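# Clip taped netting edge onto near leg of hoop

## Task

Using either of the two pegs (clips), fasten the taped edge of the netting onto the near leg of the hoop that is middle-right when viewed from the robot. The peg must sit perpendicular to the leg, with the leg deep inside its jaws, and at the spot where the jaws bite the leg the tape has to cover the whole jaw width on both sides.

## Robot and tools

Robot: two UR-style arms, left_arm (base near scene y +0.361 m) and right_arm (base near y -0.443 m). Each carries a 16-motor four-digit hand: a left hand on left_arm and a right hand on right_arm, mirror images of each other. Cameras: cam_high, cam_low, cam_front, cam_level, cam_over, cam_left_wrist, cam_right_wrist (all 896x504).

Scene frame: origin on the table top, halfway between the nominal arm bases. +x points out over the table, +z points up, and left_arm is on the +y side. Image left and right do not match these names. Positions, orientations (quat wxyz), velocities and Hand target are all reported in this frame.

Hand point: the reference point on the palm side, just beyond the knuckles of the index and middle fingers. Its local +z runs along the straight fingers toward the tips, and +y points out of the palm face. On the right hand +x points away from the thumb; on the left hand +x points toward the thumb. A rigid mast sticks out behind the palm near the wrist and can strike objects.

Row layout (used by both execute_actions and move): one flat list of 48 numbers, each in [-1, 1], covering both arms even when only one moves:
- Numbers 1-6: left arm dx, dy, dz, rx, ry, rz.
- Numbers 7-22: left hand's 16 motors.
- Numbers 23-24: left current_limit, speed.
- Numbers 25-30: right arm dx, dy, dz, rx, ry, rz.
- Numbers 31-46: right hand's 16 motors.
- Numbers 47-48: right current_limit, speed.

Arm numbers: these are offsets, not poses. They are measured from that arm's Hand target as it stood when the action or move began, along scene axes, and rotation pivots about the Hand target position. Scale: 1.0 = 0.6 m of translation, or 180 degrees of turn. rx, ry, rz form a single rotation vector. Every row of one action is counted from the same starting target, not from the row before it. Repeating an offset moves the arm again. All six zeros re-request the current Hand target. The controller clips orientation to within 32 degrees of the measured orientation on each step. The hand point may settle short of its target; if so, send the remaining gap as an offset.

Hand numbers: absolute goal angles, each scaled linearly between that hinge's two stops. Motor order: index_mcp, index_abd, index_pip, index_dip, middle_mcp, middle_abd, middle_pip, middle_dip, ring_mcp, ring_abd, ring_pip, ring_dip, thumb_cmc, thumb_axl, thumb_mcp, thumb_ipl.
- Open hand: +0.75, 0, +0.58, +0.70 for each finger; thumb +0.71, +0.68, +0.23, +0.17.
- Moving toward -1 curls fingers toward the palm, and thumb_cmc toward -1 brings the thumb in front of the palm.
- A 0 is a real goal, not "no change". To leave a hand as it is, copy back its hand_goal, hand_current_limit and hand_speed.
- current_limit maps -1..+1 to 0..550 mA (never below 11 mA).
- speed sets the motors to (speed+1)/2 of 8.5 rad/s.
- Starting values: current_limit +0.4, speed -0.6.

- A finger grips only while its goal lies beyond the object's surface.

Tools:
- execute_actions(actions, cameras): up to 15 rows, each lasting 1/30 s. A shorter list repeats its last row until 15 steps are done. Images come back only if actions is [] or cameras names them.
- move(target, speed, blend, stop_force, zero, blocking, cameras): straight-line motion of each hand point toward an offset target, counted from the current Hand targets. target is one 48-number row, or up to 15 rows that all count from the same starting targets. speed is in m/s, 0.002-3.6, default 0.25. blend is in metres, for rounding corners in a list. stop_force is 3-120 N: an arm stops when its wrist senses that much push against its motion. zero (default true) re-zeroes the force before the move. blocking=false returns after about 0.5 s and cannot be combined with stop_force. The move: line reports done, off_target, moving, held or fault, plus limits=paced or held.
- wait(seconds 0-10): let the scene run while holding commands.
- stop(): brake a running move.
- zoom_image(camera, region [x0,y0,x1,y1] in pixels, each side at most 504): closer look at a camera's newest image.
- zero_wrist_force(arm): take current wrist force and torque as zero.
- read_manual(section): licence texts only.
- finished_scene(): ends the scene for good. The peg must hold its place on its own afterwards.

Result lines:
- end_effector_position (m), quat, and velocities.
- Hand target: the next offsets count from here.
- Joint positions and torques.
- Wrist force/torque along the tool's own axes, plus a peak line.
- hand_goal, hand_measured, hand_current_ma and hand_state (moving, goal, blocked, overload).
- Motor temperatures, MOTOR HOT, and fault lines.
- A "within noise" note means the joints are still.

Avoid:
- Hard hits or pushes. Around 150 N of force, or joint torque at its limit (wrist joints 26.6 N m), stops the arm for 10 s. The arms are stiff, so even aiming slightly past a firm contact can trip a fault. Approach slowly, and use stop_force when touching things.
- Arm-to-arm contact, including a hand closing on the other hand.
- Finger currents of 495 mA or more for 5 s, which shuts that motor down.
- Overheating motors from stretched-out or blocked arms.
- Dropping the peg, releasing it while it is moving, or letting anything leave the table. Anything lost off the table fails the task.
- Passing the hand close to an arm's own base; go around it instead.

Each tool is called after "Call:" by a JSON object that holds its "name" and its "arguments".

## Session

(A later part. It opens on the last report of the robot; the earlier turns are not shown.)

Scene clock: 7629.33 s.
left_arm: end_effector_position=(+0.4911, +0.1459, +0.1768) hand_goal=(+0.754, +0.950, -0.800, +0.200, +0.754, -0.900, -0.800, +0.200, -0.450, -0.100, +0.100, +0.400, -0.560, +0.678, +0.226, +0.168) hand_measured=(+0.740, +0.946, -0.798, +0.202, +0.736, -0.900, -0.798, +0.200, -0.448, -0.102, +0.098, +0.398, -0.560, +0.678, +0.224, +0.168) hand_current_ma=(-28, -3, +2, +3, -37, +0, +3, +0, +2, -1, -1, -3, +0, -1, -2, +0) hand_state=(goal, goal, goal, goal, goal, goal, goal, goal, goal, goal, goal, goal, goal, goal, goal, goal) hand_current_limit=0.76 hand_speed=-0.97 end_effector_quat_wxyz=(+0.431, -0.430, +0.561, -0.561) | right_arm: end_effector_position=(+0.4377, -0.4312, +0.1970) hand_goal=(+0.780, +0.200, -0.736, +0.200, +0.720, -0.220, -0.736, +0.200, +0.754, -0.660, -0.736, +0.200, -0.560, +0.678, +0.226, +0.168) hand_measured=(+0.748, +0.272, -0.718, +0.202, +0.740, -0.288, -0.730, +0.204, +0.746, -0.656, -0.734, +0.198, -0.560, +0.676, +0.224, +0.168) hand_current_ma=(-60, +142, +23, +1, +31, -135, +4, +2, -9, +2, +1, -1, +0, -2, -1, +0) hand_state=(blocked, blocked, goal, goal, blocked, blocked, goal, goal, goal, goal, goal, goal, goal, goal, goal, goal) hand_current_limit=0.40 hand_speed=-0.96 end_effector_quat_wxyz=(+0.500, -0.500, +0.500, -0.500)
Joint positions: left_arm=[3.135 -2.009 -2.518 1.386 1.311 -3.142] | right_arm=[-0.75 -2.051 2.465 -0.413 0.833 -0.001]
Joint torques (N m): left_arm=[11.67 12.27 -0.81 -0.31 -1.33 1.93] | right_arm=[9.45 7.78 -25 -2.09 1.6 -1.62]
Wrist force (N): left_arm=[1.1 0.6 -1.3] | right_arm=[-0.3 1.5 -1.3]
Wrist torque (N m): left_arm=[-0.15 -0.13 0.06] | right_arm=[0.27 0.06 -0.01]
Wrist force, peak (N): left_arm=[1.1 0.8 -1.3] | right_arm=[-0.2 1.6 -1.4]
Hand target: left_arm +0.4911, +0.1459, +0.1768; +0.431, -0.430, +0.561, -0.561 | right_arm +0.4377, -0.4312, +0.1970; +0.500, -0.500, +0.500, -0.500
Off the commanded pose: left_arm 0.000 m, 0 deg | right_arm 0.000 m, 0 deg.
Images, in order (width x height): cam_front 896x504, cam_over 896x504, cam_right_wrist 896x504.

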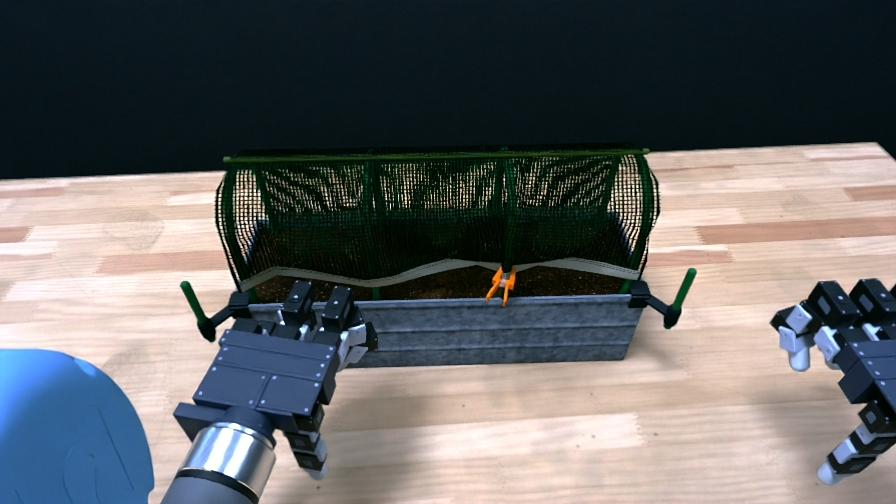

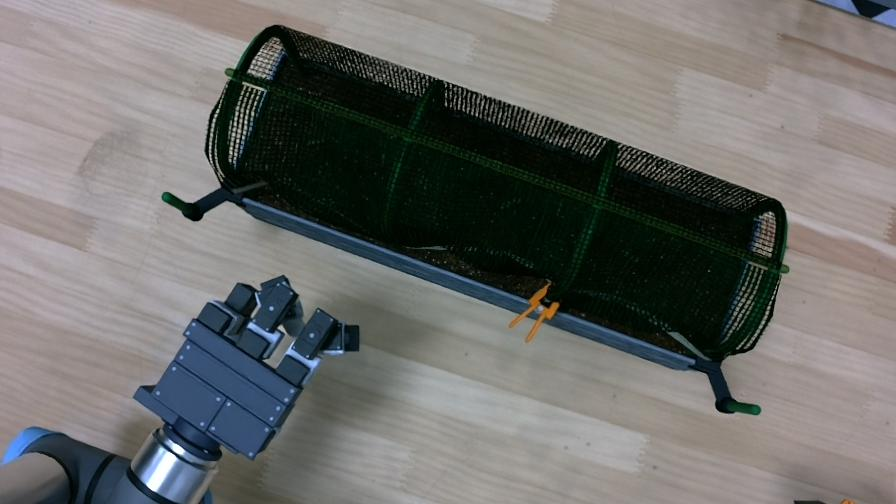

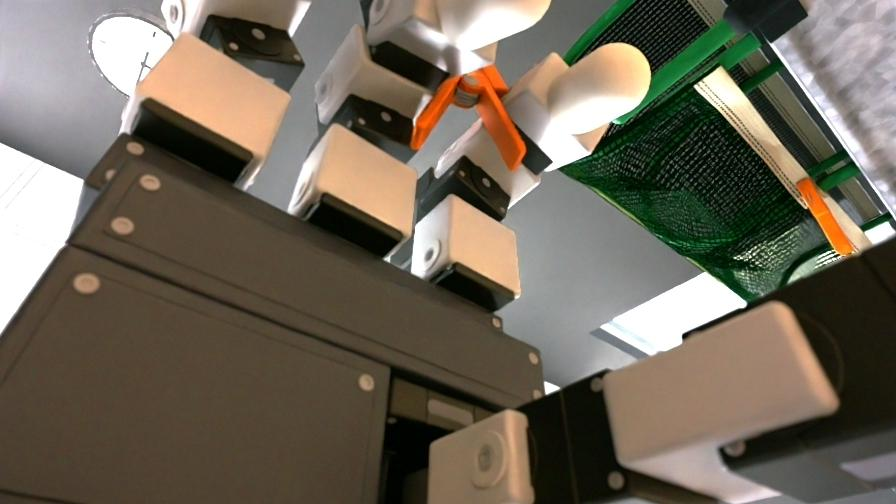

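Call:
{"name": "zoom_image", "arguments": {"camera": "cam_right_wrist", "region": [785, 170, 845, 230]}}

Call:
{"name": "zoom_image", "arguments": {"camera": "cam_front", "region": [485, 260, 525, 300]}}

Call:
{"name": "zoom_image", "arguments": {"camera": "cam_over", "region": [505, 275, 565, 345]}}

Scaled by 8.400.

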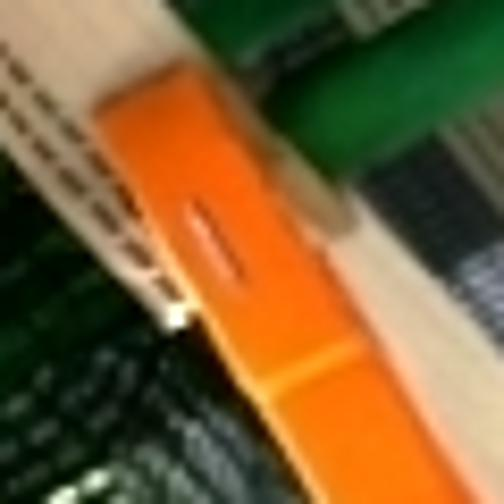

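Scaled by 12.600.

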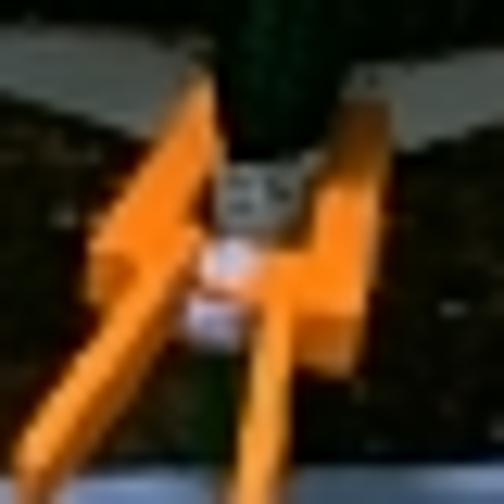

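Scaled by 7.200.

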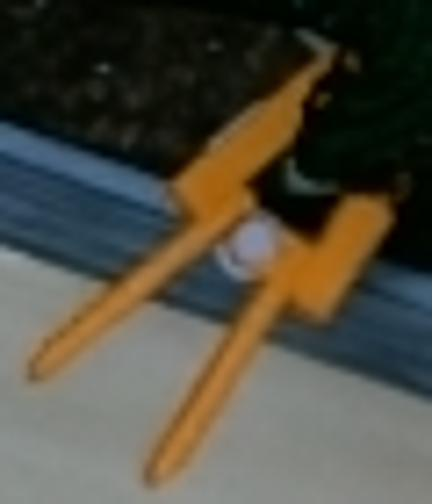

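Call:
{"name": "move", "arguments": {"target": [[0.00867,-0.328,-0.03,0,0,0, 0.754,0.95,-0.80,0.2, 0.754,-0.90,-0.80,0.2, -0.45,-0.1,0.1,0.4, -0.56,0.678,0.226,0.168, 0.76,-0.97, 0,0,0,0,0,0, 0.78,0.20,-0.737,0.2, 0.72,-0.22,-0.737,0.2, 0.754,-0.66,-0.737,0.2, -0.56,0.678,0.226,0.168, 0.4,-0.96],[0.0866,-0.3487,-0.03,0,0,0, 0.754,0.95,-0.80,0.2, 0.754,-0.90,-0.80,0.2, -0.45,-0.1,0.1,0.4, -0.56,0.678,0.226,0.168, 0.76,-0.97, 0,0,0,0,0,0, 0.78,0.20,-0.737,0.2, 0.72,-0.22,-0.737,0.2, 0.754,-0.66,-0.737,0.2, -0.56,0.678,0.226,0.168, 0.4,-0.96]], "speed": [0.12,0.03], "cameras": ["cam_over","cam_left_wrist"]}}

Call:
{"name": "zoom_image", "arguments": {"camera": "cam_over", "region": [500, 265, 580, 355]}}

Call:
{"name": "zoom_image", "arguments": {"camera": "cam_left_wrist", "region": [280, 0, 560, 200]}}

Scene clock: 7808.37 s.
left_arm: end_effector_position=(+0.5432, -0.0632, +0.1586) hand_goal=(+0.754, +0.950, -0.800, +0.200, +0.754, -0.900, -0.800, +0.200, -0.450, -0.100, +0.100, +0.400, -0.560, +0.678, +0.226, +0.168) hand_measured=(+0.740, +0.948, -0.798, +0.202, +0.708, -0.898, -0.808, +0.200, -0.448, -0.102, +0.098, +0.398, -0.560, +0.678, +0.224, +0.168) hand_current_ma=(-28, -3, +2, +3, -130, +2, -11, +0, +2, -1, -1, -3, +0, -1, -2, +0) hand_state=(goal, goal, goal, goal, blocked, goal, goal, goal, goal, goal, goal, goal, goal, goal, goal, goal) hand_current_limit=0.76 hand_speed=-0.97 end_effector_quat_wxyz=(+0.430, -0.430, +0.561, -0.561) | right_arm: end_effector_position=(+0.4377, -0.4312, +0.1970) hand_goal=(+0.780, +0.200, -0.736, +0.200, +0.720, -0.220, -0.736, +0.200, +0.754, -0.660, -0.736, +0.200, -0.560, +0.678, +0.226, +0.168) hand_measured=(+0.748, +0.272, -0.718, +0.202, +0.740, -0.288, -0.730, +0.204, +0.746, -0.656, -0.734, +0.198, -0.560, +0.676, +0.224, +0.168) hand_current_ma=(-60, +142, +23, +1, +31, -135, +4, +2, -9, +2, +1, -1, +0, -2, -1, +0) hand_state=(blocked, blocked, goal, goal, blocked, blocked, goal, goal, goal, goal, goal, goal, goal, goal, goal, goal) hand_current_limit=0.40 hand_speed=-0.96 end_effector_quat_wxyz=(+0.500, -0.500, +0.500, -0.500)
Joint positions: left_arm=[2.587 -2.243 -2.009 1.11 1.859 -3.141] | right_arm=[-0.75 -2.051 2.465 -0.413 0.833 -0.001]
Joint torques (N m): left_arm=[-6.57 51.45 5.82 3.55 0.52 0.39] | right_arm=[9.21 7.22 -25.05 -2.03 1.78 -1.6]
Wrist force (N): left_arm=[-1.1 0.1 -6.0] | right_arm=[-0.2 1.1 -1.0]
Wrist torque (N m): left_arm=[0.03 -0.19 0.10] | right_arm=[0.20 0.03 0.00]
Wrist force, peak (N): left_arm=[-1.1 0.2 -6.8] | right_arm=[-0.3 1.7 -1.3]
Hand target: left_arm +0.5431, -0.0633, +0.1588; +0.431, -0.430, +0.561, -0.561 | right_arm +0.4377, -0.4312, +0.1970; +0.500, -0.500, +0.500, -0.500
Off the commanded pose: left_arm 0.000 m, 0 deg | right_arm 0.000 m, 0 deg.
move: done
Images, in order (width x height): cam_over 896x504, cam_left_wrist 896x504.

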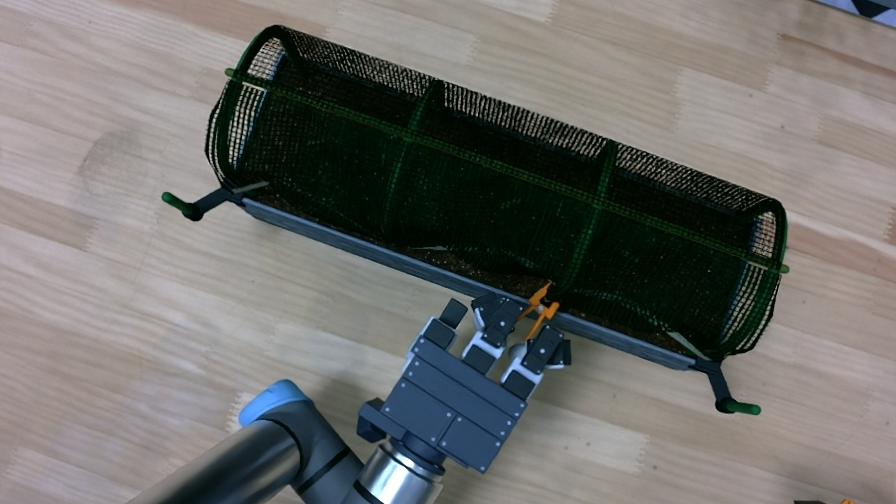

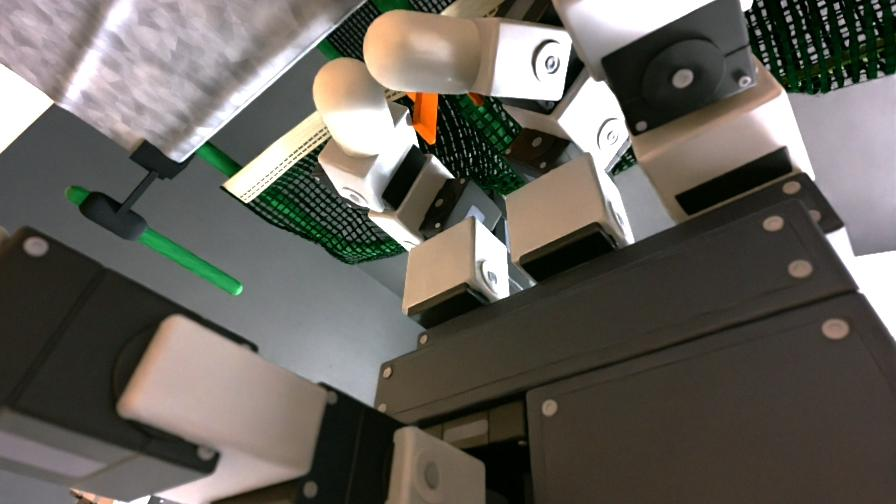

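Scaled by 5.600.

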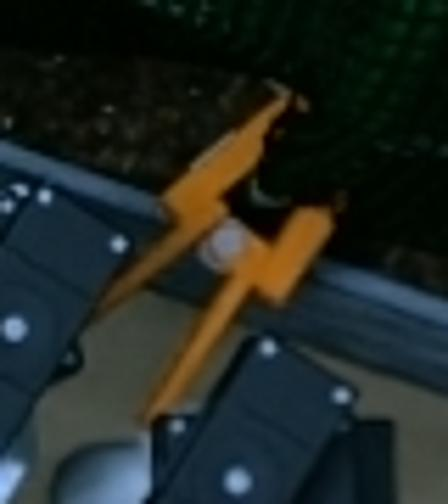

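Scaled by 1.800.

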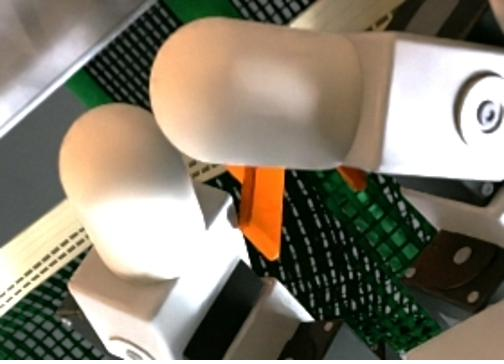

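Call:
{"name": "move", "arguments": {"target": [[-0.00966,0.00259,0,0,0,0, 0.754,0.95,-0.80,0.2, 0.754,-0.90,-0.80,0.2, -0.45,-0.1,0.1,0.4, -0.56,0.678,0.226,0.168, 0.76,-0.97, 0,0,0,0,0,0, 0.78,0.20,-0.737,0.2, 0.72,-0.22,-0.737,0.2, 0.754,-0.66,-0.737,0.2, -0.56,0.678,0.226,0.168, 0.4,-0.96],[-0.0075,0.01064,0,0,0,0, 0.754,0.95,-0.80,0.2, 0.754,-0.90,-0.80,0.2, -0.45,-0.1,0.1,0.4, -0.56,0.678,0.226,0.168, 0.76,-0.97, 0,0,0,0,0,0, 0.78,0.20,-0.737,0.2, 0.72,-0.22,-0.737,0.2, 0.754,-0.66,-0.737,0.2, -0.56,0.678,0.226,0.168, 0.4,-0.96],[0.00216,0.00805,0,0,0,0, 0.754,0.95,-0.80,0.2, 0.754,-0.90,-0.80,0.2, -0.45,-0.1,0.1,0.4, -0.56,0.678,0.226,0.168, 0.76,-0.97, 0,0,0,0,0,0, 0.78,0.20,-0.737,0.2, 0.72,-0.22,-0.737,0.2, 0.754,-0.66,-0.737,0.2, -0.56,0.678,0.226,0.168, 0.4,-0.96]], "speed": 0.02, "blend": 0.001, "cameras": ["cam_over","cam_left_wrist"]}}

Call:
{"name": "zoom_image", "arguments": {"camera": "cam_over", "region": [500, 265, 580, 355]}}

Call:
{"name": "zoom_image", "arguments": {"camera": "cam_left_wrist", "region": [280, 0, 560, 200]}}

Scene clock: 7844.87 s.
left_arm: end_effector_position=(+0.5445, -0.0585, +0.1587) hand_goal=(+0.754, +0.950, -0.800, +0.200, +0.754, -0.900, -0.800, +0.200, -0.450, -0.100, +0.100, +0.400, -0.560, +0.678, +0.226, +0.168) hand_measured=(+0.740, +0.948, -0.798, +0.202, +0.736, -0.898, -0.802, +0.200, -0.448, -0.102, +0.098, +0.398, -0.560, +0.678, +0.224, +0.168) hand_current_ma=(-28, -2, +2, +3, -37, +2, -2, +0, +2, -1, -1, -3, +0, -1, -2, +0) hand_state=(goal, goal, goal, goal, goal, goal, goal, goal, goal, goal, goal, goal, goal, goal, goal, goal) hand_current_limit=0.76 hand_speed=-0.97 end_effector_quat_wxyz=(+0.430, -0.430, +0.561, -0.561) | right_arm: end_effector_position=(+0.4377, -0.4312, +0.1970) hand_goal=(+0.780, +0.200, -0.736, +0.200, +0.720, -0.220, -0.736, +0.200, +0.754, -0.660, -0.736, +0.200, -0.560, +0.678, +0.226, +0.168) hand_measured=(+0.748, +0.272, -0.718, +0.202, +0.740, -0.288, -0.730, +0.204, +0.746, -0.656, -0.734, +0.198, -0.560, +0.676, +0.224, +0.168) hand_current_ma=(-60, +142, +23, +1, +31, -135, +4, +2, -9, +2, +1, -1, +0, -2, -1, +0) hand_state=(blocked, blocked, goal, goal, blocked, blocked, goal, goal, goal, goal, goal, goal, goal, goal, goal, goal) hand_current_limit=0.40 hand_speed=-0.96 end_effector_quat_wxyz=(+0.500, -0.500, +0.500, -0.500)
Joint positions: left_arm=[2.598 -2.239 -2.017 1.115 1.848 -3.141] | right_arm=[-0.75 -2.051 2.465 -0.413 0.833 -0.001]
Joint torques (N m): left_arm=[2.03 40.01 5.43 3.67 0.39 -2.51] | right_arm=[9.5 7.34 -25.69 -2.02 1.62 -1.22]
Wrist force (N): left_arm=[1.6 1.0 -0.9] | right_arm=[-0.3 1.4 -1.0]
Wrist torque (N m): left_arm=[-0.18 -0.03 0.19] | right_arm=[0.24 0.04 0.00]
Wrist force, peak (N): left_arm=[-1.0 0.0 -6.1] | right_arm=[0.0 1.5 -1.5]
Hand target: left_arm +0.5444, -0.0585, +0.1588; +0.431, -0.430, +0.561, -0.561 | right_arm +0.4377, -0.4312, +0.1970; +0.500, -0.500, +0.500, -0.500
Off the commanded pose: left_arm 0.000 m, 0 deg | right_arm 0.000 m, 0 deg.
move: done
Images, in order (width x height): cam_over 896x504, cam_left_wrist 896x504.

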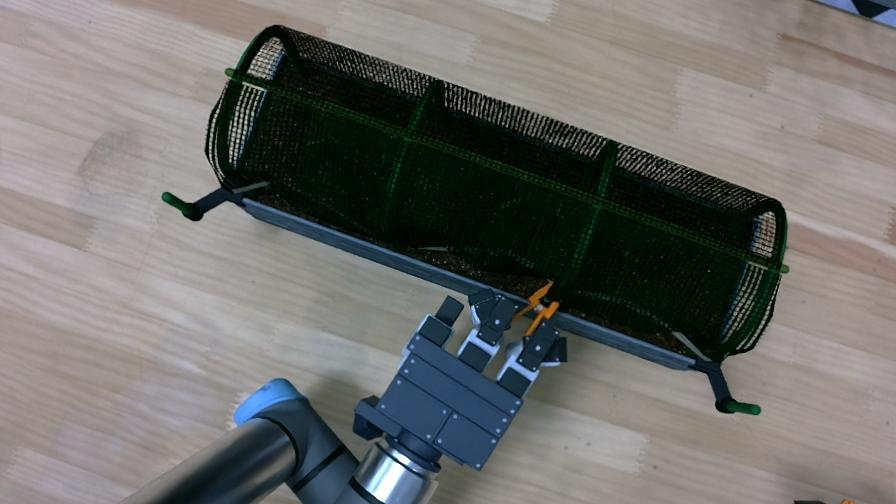

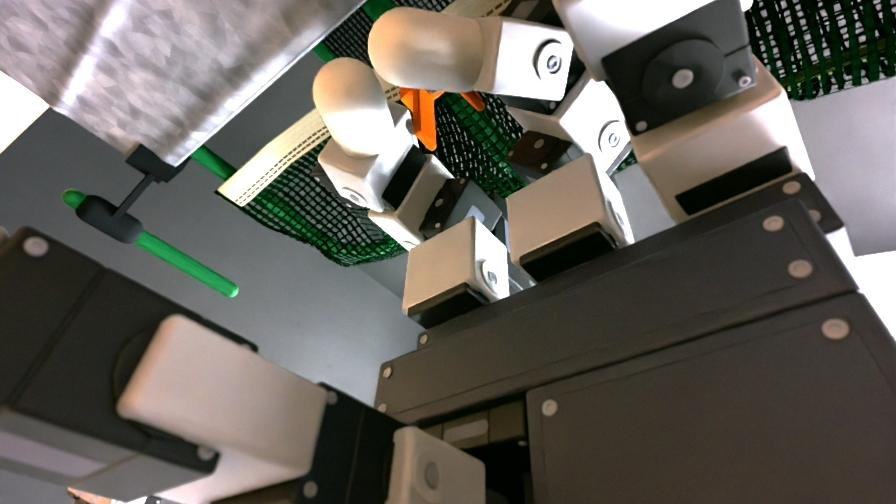

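Scaled by 5.600.

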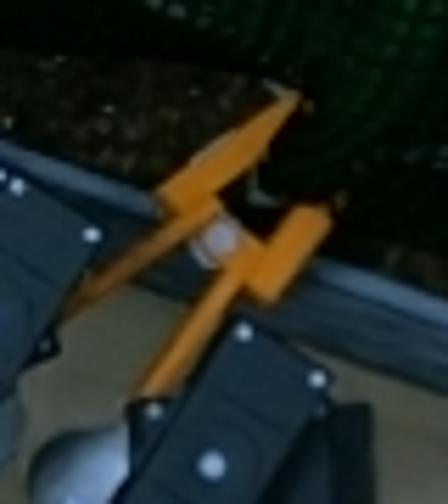

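Scaled by 1.800.

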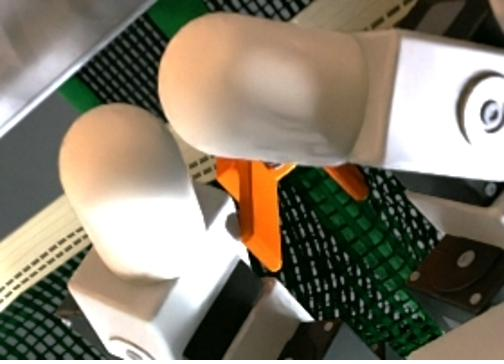

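Call:
{"name": "move", "arguments": {"target": [0.01083,-0.00434,0,0,0,0, 0.754,0.95,-0.80,0.2, 0.754,-0.90,-0.80,0.2, -0.45,-0.1,0.1,0.4, -0.56,0.678,0.226,0.168, 0.76,-0.97, 0,0,0,0,0,0, 0.78,0.20,-0.737,0.2, 0.72,-0.22,-0.737,0.2, 0.754,-0.66,-0.737,0.2, -0.56,0.678,0.226,0.168, 0.4,-0.96], "speed": 0.01, "stop_force": 25, "cameras": ["cam_over","cam_left_wrist"]}}

Call:
{"name": "zoom_image", "arguments": {"camera": "cam_over", "region": [500, 265, 580, 355]}}

Call:
{"name": "zoom_image", "arguments": {"camera": "cam_left_wrist", "region": [280, 0, 560, 200]}}

Scene clock: 7874.10 s.
left_arm: end_effector_position=(+0.5509, -0.0611, +0.1587) hand_goal=(+0.754, +0.950, -0.800, +0.200, +0.754, -0.900, -0.800, +0.200, -0.450, -0.100, +0.100, +0.400, -0.560, +0.678, +0.226, +0.168) hand_measured=(+0.740, +0.948, -0.798, +0.202, +0.736, -0.898, -0.802, +0.200, -0.448, -0.102, +0.098, +0.398, -0.560, +0.678, +0.224, +0.168) hand_current_ma=(-28, -2, +2, +3, -37, +2, -2, +0, +2, -1, -1, -3, +0, -1, -2, +0) hand_state=(goal, goal, goal, goal, goal, goal, goal, goal, goal, goal, goal, goal, goal, goal, goal, goal) hand_current_limit=0.76 hand_speed=-0.97 end_effector_quat_wxyz=(+0.430, -0.430, +0.561, -0.561) | right_arm: end_effector_position=(+0.4377, -0.4312, +0.1970) hand_goal=(+0.780, +0.200, -0.736, +0.200, +0.720, -0.220, -0.736, +0.200, +0.754, -0.660, -0.736, +0.200, -0.560, +0.678, +0.226, +0.168) hand_measured=(+0.748, +0.272, -0.718, +0.202, +0.740, -0.288, -0.730, +0.204, +0.746, -0.656, -0.734, +0.198, -0.560, +0.676, +0.224, +0.168) hand_current_ma=(-60, +142, +23, +1, +31, -135, +4, +2, -9, +2, +1, -1, +0, -2, -1, +0) hand_state=(blocked, blocked, goal, goal, blocked, blocked, goal, goal, goal, goal, goal, goal, goal, goal, goal, goal) hand_current_limit=0.40 hand_speed=-0.96 end_effector_quat_wxyz=(+0.500, -0.500, +0.500, -0.500)
Joint positions: left_arm=[2.601 -2.247 -1.998 1.104 1.845 -3.141] | right_arm=[-0.75 -2.051 2.465 -0.413 0.833 -0.001]
Joint torques (N m): left_arm=[3.93 51.67 5.03 4.11 0.94 -2.44] | right_arm=[9.34 7.51 -25.48 -2.1 1.64 -1.3]
Wrist force (N): left_arm=[1.6 1.0 -0.7] | right_arm=[-0.1 1.4 -1.0]
Wrist torque (N m): left_arm=[-0.17 -0.03 0.21] | right_arm=[0.24 0.01 0.02]
Wrist force, peak (N): left_arm=[1.9 1.0 -1.0] | right_arm=[-0.3 1.8 -1.3]
Hand target: left_arm +0.5509, -0.0611, +0.1588; +0.431, -0.430, +0.561, -0.561 | right_arm +0.4377, -0.4312, +0.1970; +0.500, -0.500, +0.500, -0.500
Off the commanded pose: left_arm 0.000 m, 0 deg | right_arm 0.000 m, 0 deg.
move: done
Images, in order (width x height): cam_over 896x504, cam_left_wrist 896x504.

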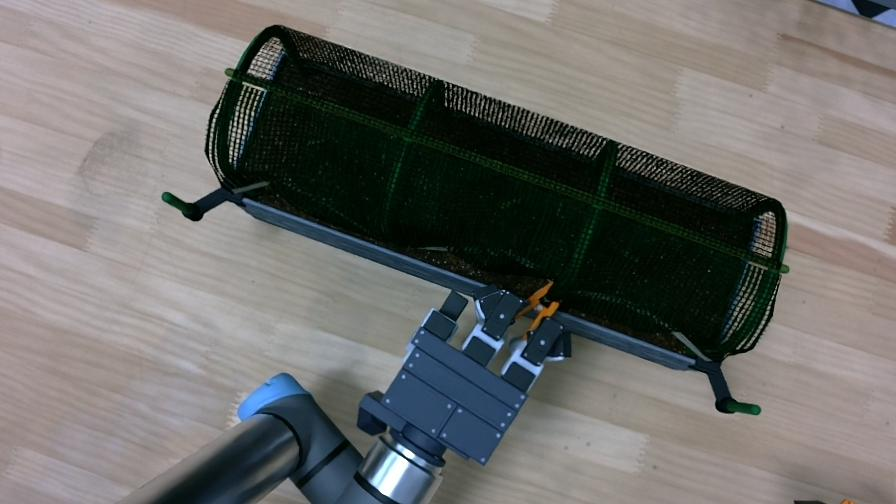

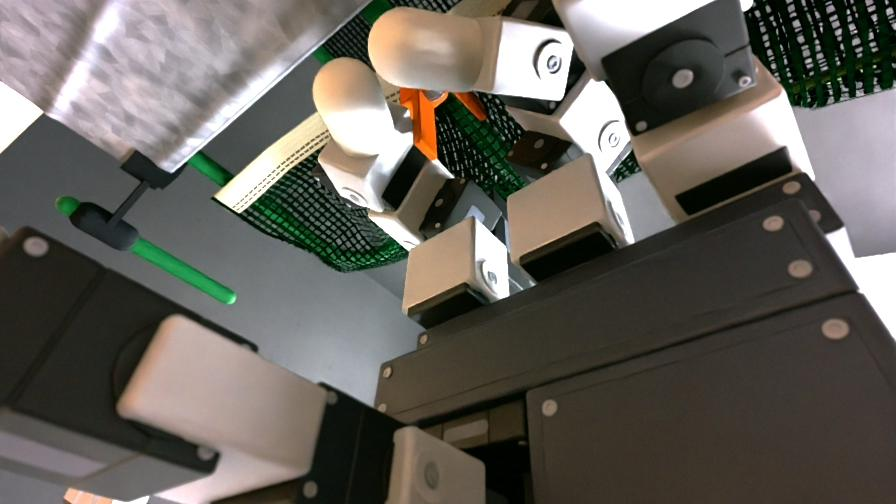

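Scaled by 5.600.

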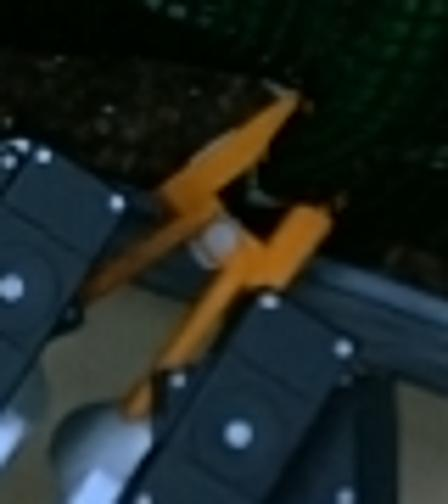

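Scaled by 1.800.

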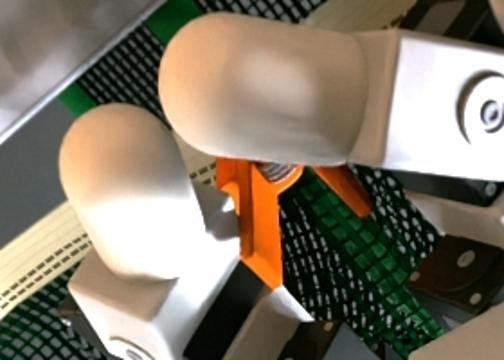

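Call:
{"name": "move", "arguments": {"target": [0.01083,-0.00434,0,0,0,0, 0.754,0.95,-0.80,0.2, 0.754,-0.90,-0.80,0.2, -0.45,-0.1,0.1,0.4, -0.56,0.678,0.226,0.168, 0.76,-0.97, 0,0,0,0,0,0, 0.78,0.20,-0.737,0.2, 0.72,-0.22,-0.737,0.2, 0.754,-0.66,-0.737,0.2, -0.56,0.678,0.226,0.168, 0.4,-0.96], "speed": 0.01, "stop_force": 25, "cameras": ["cam_over","cam_left_wrist"]}}

Call:
{"name": "zoom_image", "arguments": {"camera": "cam_over", "region": [500, 265, 580, 355]}}

Call:
{"name": "zoom_image", "arguments": {"camera": "cam_left_wrist", "region": [280, 0, 560, 200]}}

Scene clock: 7889.80 s.
left_arm: end_effector_position=(+0.5574, -0.0637, +0.1587) hand_goal=(+0.754, +0.950, -0.800, +0.200, +0.754, -0.900, -0.800, +0.200, -0.450, -0.100, +0.100, +0.400, -0.560, +0.678, +0.226, +0.168) hand_measured=(+0.740, +0.948, -0.798, +0.202, +0.736, -0.898, -0.802, +0.200, -0.448, -0.102, +0.098, +0.398, -0.560, +0.678, +0.224, +0.168) hand_current_ma=(-28, -2, +2, +3, -37, +2, -2, +0, +2, -1, -1, -3, +0, -1, -2, +0) hand_state=(goal, goal, goal, goal, goal, goal, goal, goal, goal, goal, goal, goal, goal, goal, goal, goal) hand_current_limit=0.76 hand_speed=-0.97 end_effector_quat_wxyz=(+0.430, -0.430, +0.561, -0.561) | right_arm: end_effector_position=(+0.4377, -0.4312, +0.1970) hand_goal=(+0.780, +0.200, -0.736, +0.200, +0.720, -0.220, -0.736, +0.200, +0.754, -0.660, -0.736, +0.200, -0.560, +0.678, +0.226, +0.168) hand_measured=(+0.748, +0.272, -0.718, +0.202, +0.740, -0.288, -0.730, +0.204, +0.746, -0.656, -0.734, +0.198, -0.560, +0.676, +0.224, +0.168) hand_current_ma=(-60, +142, +23, +1, +31, -135, +4, +2, -9, +2, +1, -1, +0, -2, -1, +0) hand_state=(blocked, blocked, goal, goal, blocked, blocked, goal, goal, goal, goal, goal, goal, goal, goal, goal, goal) hand_current_limit=0.40 hand_speed=-0.96 end_effector_quat_wxyz=(+0.500, -0.500, +0.500, -0.500)
Joint positions: left_arm=[2.603 -2.254 -1.979 1.093 1.843 -3.141] | right_arm=[-0.75 -2.051 2.465 -0.413 0.833 -0.001]
Joint torques (N m): left_arm=[4.58 52.5 5.94 4.2 0.92 -2.48] | right_arm=[9.52 6.47 -24.79 -2.14 1.5 -1.58]
Wrist force (N): left_arm=[2.0 1.1 -0.7] | right_arm=[-0.3 1.4 -1.0]
Wrist torque (N m): left_arm=[-0.19 -0.06 0.24] | right_arm=[0.24 0.05 -0.01]
Wrist force, peak (N): left_arm=[2.0 1.1 -1.0] | right_arm=[0.1 1.7 -1.6]
Hand target: left_arm +0.5574, -0.0637, +0.1588; +0.431, -0.430, +0.561, -0.561 | right_arm +0.4377, -0.4312, +0.1970; +0.500, -0.500, +0.500, -0.500
Off the commanded pose: left_arm 0.000 m, 0 deg | right_arm 0.000 m, 0 deg.
move: done
Images, in order (width x height): cam_over 896x504, cam_left_wrist 896x504.

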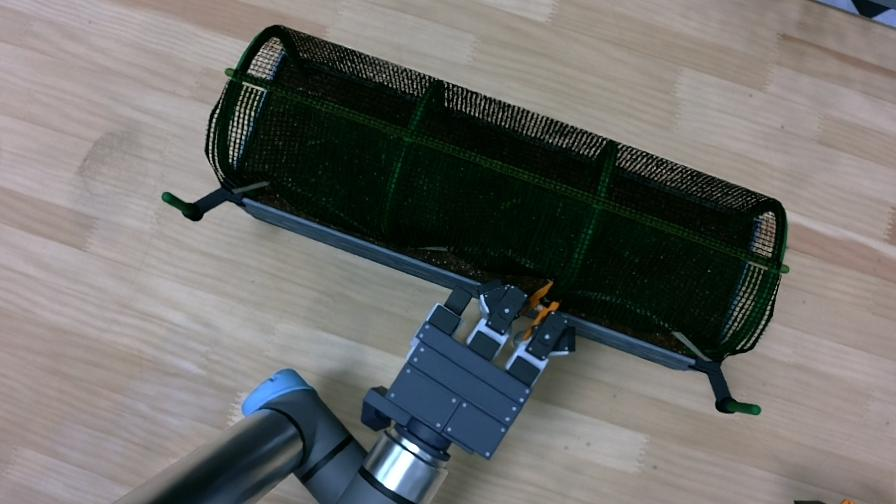

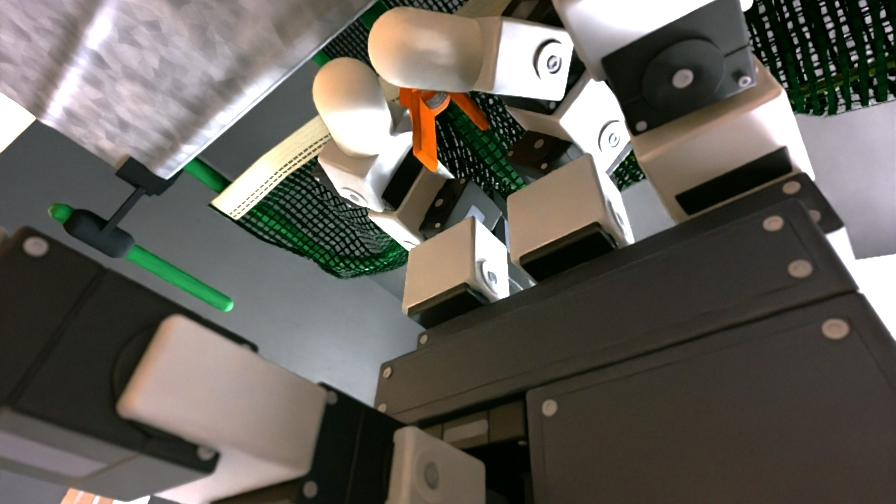

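Scaled by 5.600.

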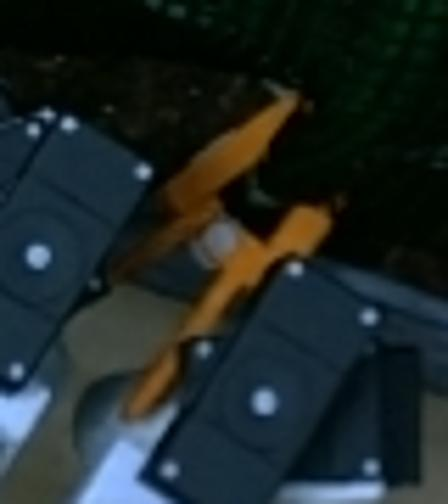

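Scaled by 1.800.

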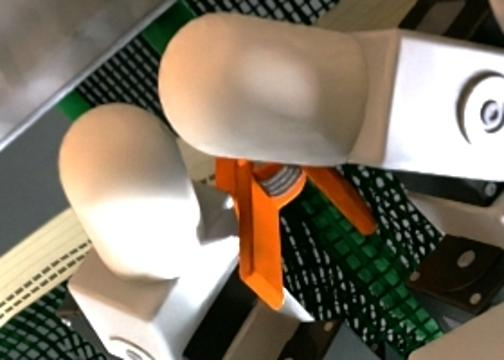

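Call:
{"name": "zoom_image", "arguments": {"camera": "cam_over", "region": [530, 275, 565, 315]}}

Call:
{"name": "zoom_image", "arguments": {"camera": "cam_left_wrist", "region": [380, 60, 500, 180]}}

Scaled by 12.600.

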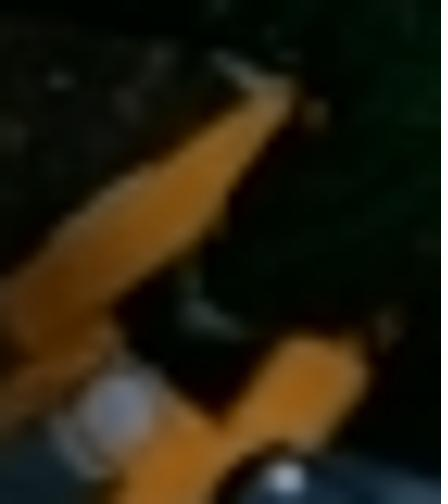

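Scaled by 4.200.

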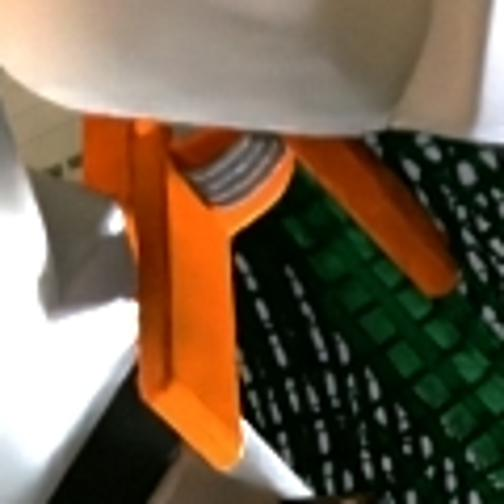

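Call:
{"name": "move", "arguments": {"target": [-0.0215,0.00867,0,0,0,0, 0.754,0.95,-0.80,0.2, 0.754,-0.90,-0.80,0.2, -0.45,-0.1,0.1,0.4, -0.56,0.678,0.226,0.168, 0.76,-0.97, 0,0,0,0,0,0, 0.78,0.20,-0.737,0.2, 0.72,-0.22,-0.737,0.2, 0.754,-0.66,-0.737,0.2, -0.56,0.678,0.226,0.168, 0.4,-0.96], "speed": 0.02}}

Call:
{"name": "move", "arguments": {"target": [0,0,0,0,0,0, 0.754,0.35,-0.80,0.2, 0.754,-0.30,-0.80,0.2, -0.45,-0.1,0.1,0.4, -0.56,0.678,0.226,0.168, 0.76,-0.95, 0,0,0,0,0,0, 0.78,0.20,-0.737,0.2, 0.72,-0.22,-0.737,0.2, 0.754,-0.66,-0.737,0.2, -0.56,0.678,0.226,0.168, 0.4,-0.96], "cameras": ["cam_over","cam_left_wrist"]}}

Call:
{"name": "zoom_image", "arguments": {"camera": "cam_over", "region": [500, 265, 580, 355]}}

Call:
{"name": "zoom_image", "arguments": {"camera": "cam_left_wrist", "region": [280, 0, 560, 200]}}

Scene clock: 8121.73 s.
left_arm: end_effector_position=(+0.5444, -0.0584, +0.1589) hand_goal=(+0.754, +0.950, -0.800, +0.200, +0.754, -0.900, -0.800, +0.200, -0.450, -0.100, +0.100, +0.400, -0.560, +0.678, +0.226, +0.168) hand_measured=(+0.740, +0.948, -0.798, +0.202, +0.736, -0.898, -0.802, +0.200, -0.448, -0.102, +0.098, +0.398, -0.560, +0.678, +0.224, +0.168) hand_current_ma=(-28, -1, +3, +3, -37, +2, -2, +0, +2, -1, -1, -3, +0, -1, -2, +0) hand_state=(goal, goal, goal, goal, goal, goal, goal, goal, goal, goal, goal, goal, goal, goal, goal, goal) hand_current_limit=0.76 hand_speed=-0.97 end_effector_quat_wxyz=(+0.431, -0.430, +0.561, -0.561) end_effector_velocity=(+0.002, -0.001, +0.002) end_effector_angular_velocity=(-0.001, -0.005, +0.001) | right_arm: end_effector_position=(+0.4377, -0.4312, +0.1970) hand_goal=(+0.780, +0.200, -0.736, +0.200, +0.720, -0.220, -0.736, +0.200, +0.754, -0.660, -0.736, +0.200, -0.560, +0.678, +0.226, +0.168) hand_measured=(+0.748, +0.272, -0.718, +0.202, +0.740, -0.288, -0.730, +0.204, +0.746, -0.656, -0.734, +0.198, -0.560, +0.676, +0.224, +0.168) hand_current_ma=(-60, +142, +23, +1, +31, -135, +4, +2, -9, +2, +1, -1, +0, -2, -1, +0) hand_state=(blocked, blocked, goal, goal, blocked, blocked, goal, goal, goal, goal, goal, goal, goal, goal, goal, goal) hand_current_limit=0.40 hand_speed=-0.96 end_effector_quat_wxyz=(+0.500, -0.500, +0.500, -0.500)
Joint positions: left_arm=[2.598 -2.239 -2.018 1.116 1.848 -3.141] | right_arm=[-0.75 -2.051 2.465 -0.413 0.833 -0.001]
Joint velocities: left_arm=[0 0.001 0.005 0 0 0.001] | right_arm=[within noise]
Joint torques (N m): left_arm=[-2.74 38.96 19.85 0.24 0.28 -2.27] | right_arm=[9.83 8.05 -24.77 -2.13 1.65 -1.21]
Wrist force (N): left_arm=[1.7 1.0 -0.5] | right_arm=[-0.2 1.3 -1.1]
Wrist torque (N m): left_arm=[-0.19 -0.06 0.21] | right_arm=[0.23 0.04 0.00]
Wrist force, peak (N): left_arm=[2.1 1.2 -0.8] | right_arm=[-0.1 1.6 -1.4]
Hand target: left_arm +0.5445, -0.0585, +0.1588; +0.431, -0.430, +0.561, -0.561 | right_arm +0.4377, -0.4312, +0.1970; +0.500, -0.500, +0.500, -0.500
Off the commanded pose: left_arm 0.000 m, 0 deg | right_arm 0.000 m, 0 deg.
move: done

Scene clock: 8124.93 s.
left_arm: end_effector_position=(+0.5445, -0.0585, +0.1588) hand_goal=(+0.754, +0.350, -0.800, +0.200, +0.754, -0.300, -0.800, +0.200, -0.450, -0.100, +0.100, +0.400, -0.560, +0.678, +0.226, +0.168) hand_measured=(+0.750, +0.416, -0.768, +0.200, +0.736, -0.336, -0.778, +0.200, -0.448, -0.102, +0.098, +0.398, -0.560, +0.678, +0.224, +0.168) hand_current_ma=(-5, +163, +73, +1, -37, -75, +45, +0, +2, -1, -1, -3, +0, -1, -2, +0) hand_state=(goal, blocked, blocked, goal, goal, blocked, blocked, goal, goal, goal, goal, goal, goal, goal, goal, goal) hand_current_limit=0.76 hand_speed=-0.95 end_effector_quat_wxyz=(+0.431, -0.430, +0.561, -0.561) | right_arm: end_effector_position=(+0.4377, -0.4312, +0.1970) hand_goal=(+0.780, +0.200, -0.736, +0.200, +0.720, -0.220, -0.736, +0.200, +0.754, -0.660, -0.736, +0.200, -0.560, +0.678, +0.226, +0.168) hand_measured=(+0.748, +0.272, -0.718, +0.202, +0.740, -0.288, -0.730, +0.204, +0.746, -0.656, -0.734, +0.198, -0.560, +0.676, +0.224, +0.168) hand_current_ma=(-60, +142, +23, +1, +31, -135, +4, +2, -9, +2, +1, -1, +0, -2, -1, +0) hand_state=(blocked, blocked, goal, goal, blocked, blocked, goal, goal, goal, goal, goal, goal, goal, goal, goal, goal) hand_current_limit=0.40 hand_speed=-0.96 end_effector_quat_wxyz=(+0.500, -0.500, +0.500, -0.500)
Joint positions: left_arm=[2.598 -2.239 -2.017 1.116 1.848 -3.141] | right_arm=[-0.75 -2.051 2.465 -0.413 0.833 -0.001]
Joint torques (N m): left_arm=[10.58 28.06 19.09 0.12 -1.18 -1.41] | right_arm=[8.96 7.38 -25.75 -1.98 1.74 -1.47]
Wrist force (N): left_arm=[1.1 0.5 -0.7] | right_arm=[-0.2 1.2 -1.0]
Wrist torque (N m): left_arm=[-0.20 -0.06 0.18] | right_arm=[0.22 0.04 0.01]
Wrist force, peak (N): left_arm=[1.8 0.9 -0.6] | right_arm=[0.0 1.8 -1.2]
Hand target: left_arm +0.5445, -0.0585, +0.1588; +0.431, -0.430, +0.561, -0.561 | right_arm +0.4377, -0.4312, +0.1970; +0.500, -0.500, +0.500, -0.500
Off the commanded pose: left_arm 0.000 m, 0 deg | right_arm 0.000 m, 0 deg.
move: done
Images, in order (width x height): cam_over 896x504, cam_left_wrist 896x504.

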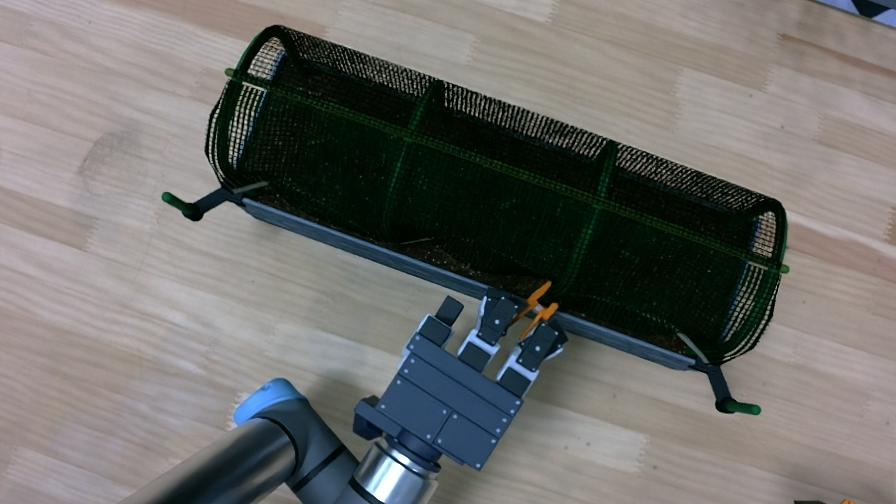

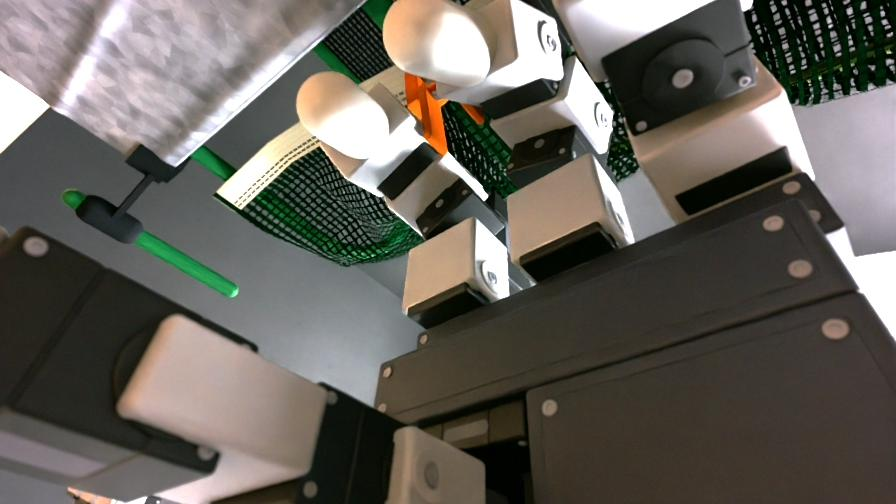

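Scaled by 5.600.

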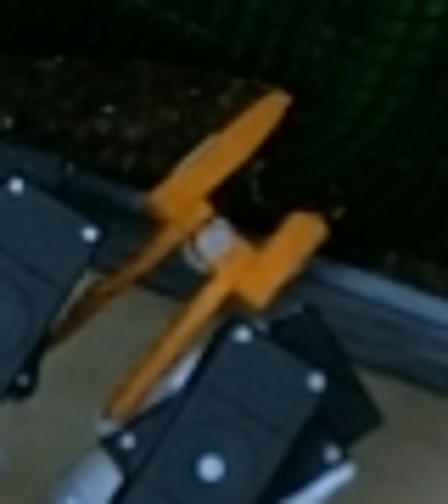

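Scaled by 1.800.

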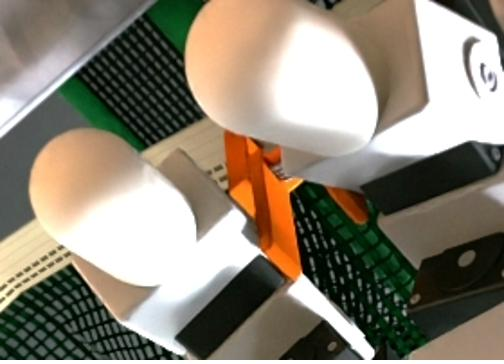

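Call:
{"name": "move", "arguments": {"target": [0,0,0,0,0,0, 0.754,0.05,-0.80,0.2, 0.754,0.02,-0.80,0.2, -0.45,-0.1,0.1,0.4, -0.56,0.678,0.226,0.168, 0.76,-0.97, 0,0,0,0,0,0, 0.78,0.20,-0.737,0.2, 0.72,-0.22,-0.737,0.2, 0.754,-0.66,-0.737,0.2, -0.56,0.678,0.226,0.168, 0.4,-0.96], "cameras": ["cam_over","cam_left_wrist"]}}

Call:
{"name": "zoom_image", "arguments": {"camera": "cam_over", "region": [500, 265, 580, 355]}}

Call:
{"name": "zoom_image", "arguments": {"camera": "cam_left_wrist", "region": [280, 0, 560, 200]}}

Scene clock: 8140.50 s.
left_arm: end_effector_position=(+0.5445, -0.0585, +0.1588) hand_goal=(+0.754, +0.050, -0.800, +0.200, +0.754, +0.020, -0.800, +0.200, -0.450, -0.100, +0.100, +0.400, -0.560, +0.678, +0.226, +0.168) hand_measured=(+0.748, +0.266, -0.772, +0.200, +0.750, -0.022, -0.784, +0.200, -0.448, -0.102, +0.098, +0.398, -0.560, +0.678, +0.224, +0.168) hand_current_ma=(-8, +484, +63, +0, -4, -87, +31, +0, +2, -1, -1, -3, +0, -1, -2, +0) hand_state=(goal, blocked, blocked, goal, goal, blocked, goal, goal, goal, goal, goal, goal, goal, goal, goal, goal) hand_current_limit=0.76 hand_speed=-0.97 end_effector_quat_wxyz=(+0.430, -0.430, +0.561, -0.561) | right_arm: end_effector_position=(+0.4377, -0.4312, +0.1970) hand_goal=(+0.780, +0.200, -0.736, +0.200, +0.720, -0.220, -0.736, +0.200, +0.754, -0.660, -0.736, +0.200, -0.560, +0.678, +0.226, +0.168) hand_measured=(+0.748, +0.272, -0.718, +0.202, +0.740, -0.288, -0.730, +0.204, +0.746, -0.656, -0.734, +0.198, -0.560, +0.676, +0.224, +0.168) hand_current_ma=(-60, +142, +23, +1, +31, -135, +4, +2, -9, +2, +1, -1, +0, -2, -1, +0) hand_state=(blocked, blocked, goal, goal, blocked, blocked, goal, goal, goal, goal, goal, goal, goal, goal, goal, goal) hand_current_limit=0.40 hand_speed=-0.96 end_effector_quat_wxyz=(+0.500, -0.500, +0.500, -0.500)
Joint positions: left_arm=[2.598 -2.239 -2.017 1.116 1.848 -3.141] | right_arm=[-0.75 -2.051 2.465 -0.413 0.833 -0.001]
Joint torques (N m): left_arm=[11.01 30.42 18.04 0.97 1.27 0.21] | right_arm=[8.69 6.79 -25.2 -1.96 1.62 -1.19]
Wrist force (N): left_arm=[6.8 0.1 -0.4] | right_arm=[-0.2 2.0 -1.1]
Wrist torque (N m): left_arm=[-0.18 0.43 0.40] | right_arm=[0.32 0.03 0.03]
Wrist force, peak (N): left_arm=[7.0 0.3 -0.4] | right_arm=[-0.2 2.0 -1.1]
Hand target: left_arm +0.5445, -0.0585, +0.1588; +0.431, -0.430, +0.561, -0.561 | right_arm +0.4377, -0.4312, +0.1970; +0.500, -0.500, +0.500, -0.500
Off the commanded pose: left_arm 0.000 m, 0 deg | right_arm 0.000 m, 0 deg.
move: done
Images, in order (width x height): cam_over 896x504, cam_left_wrist 896x504.

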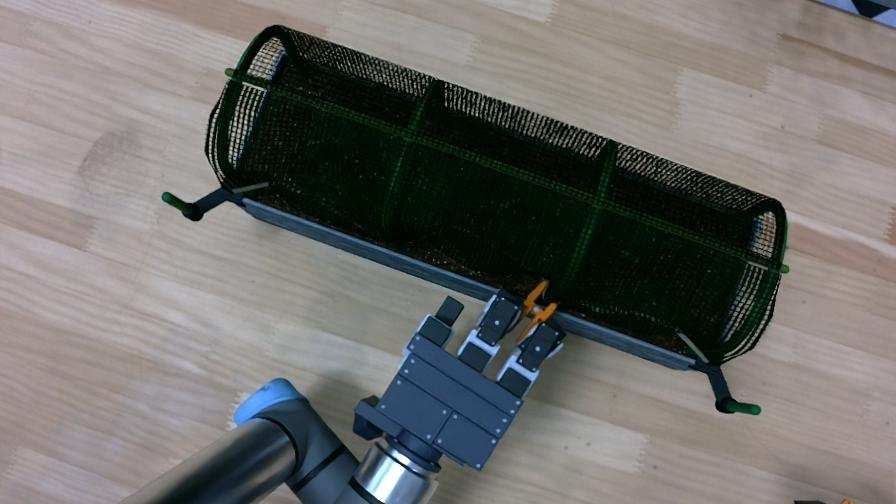

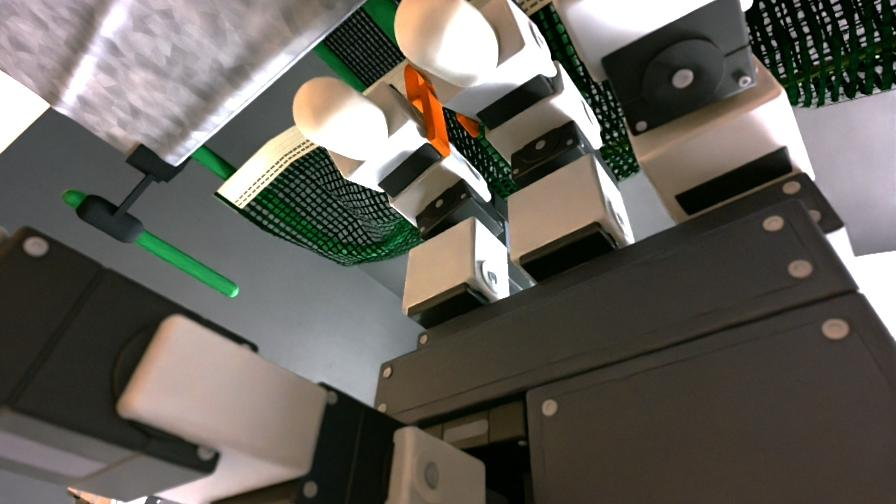

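Scaled by 5.600.

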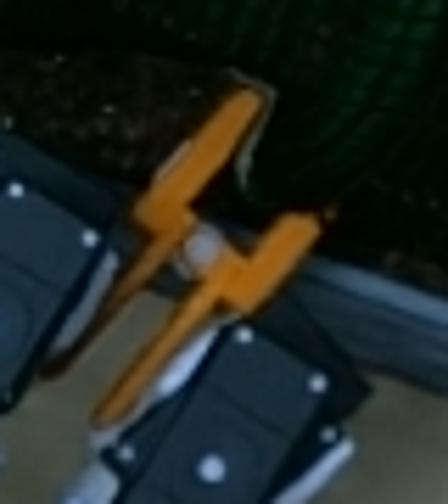

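Scaled by 1.800.

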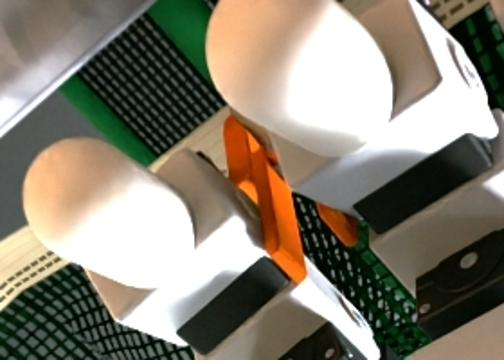

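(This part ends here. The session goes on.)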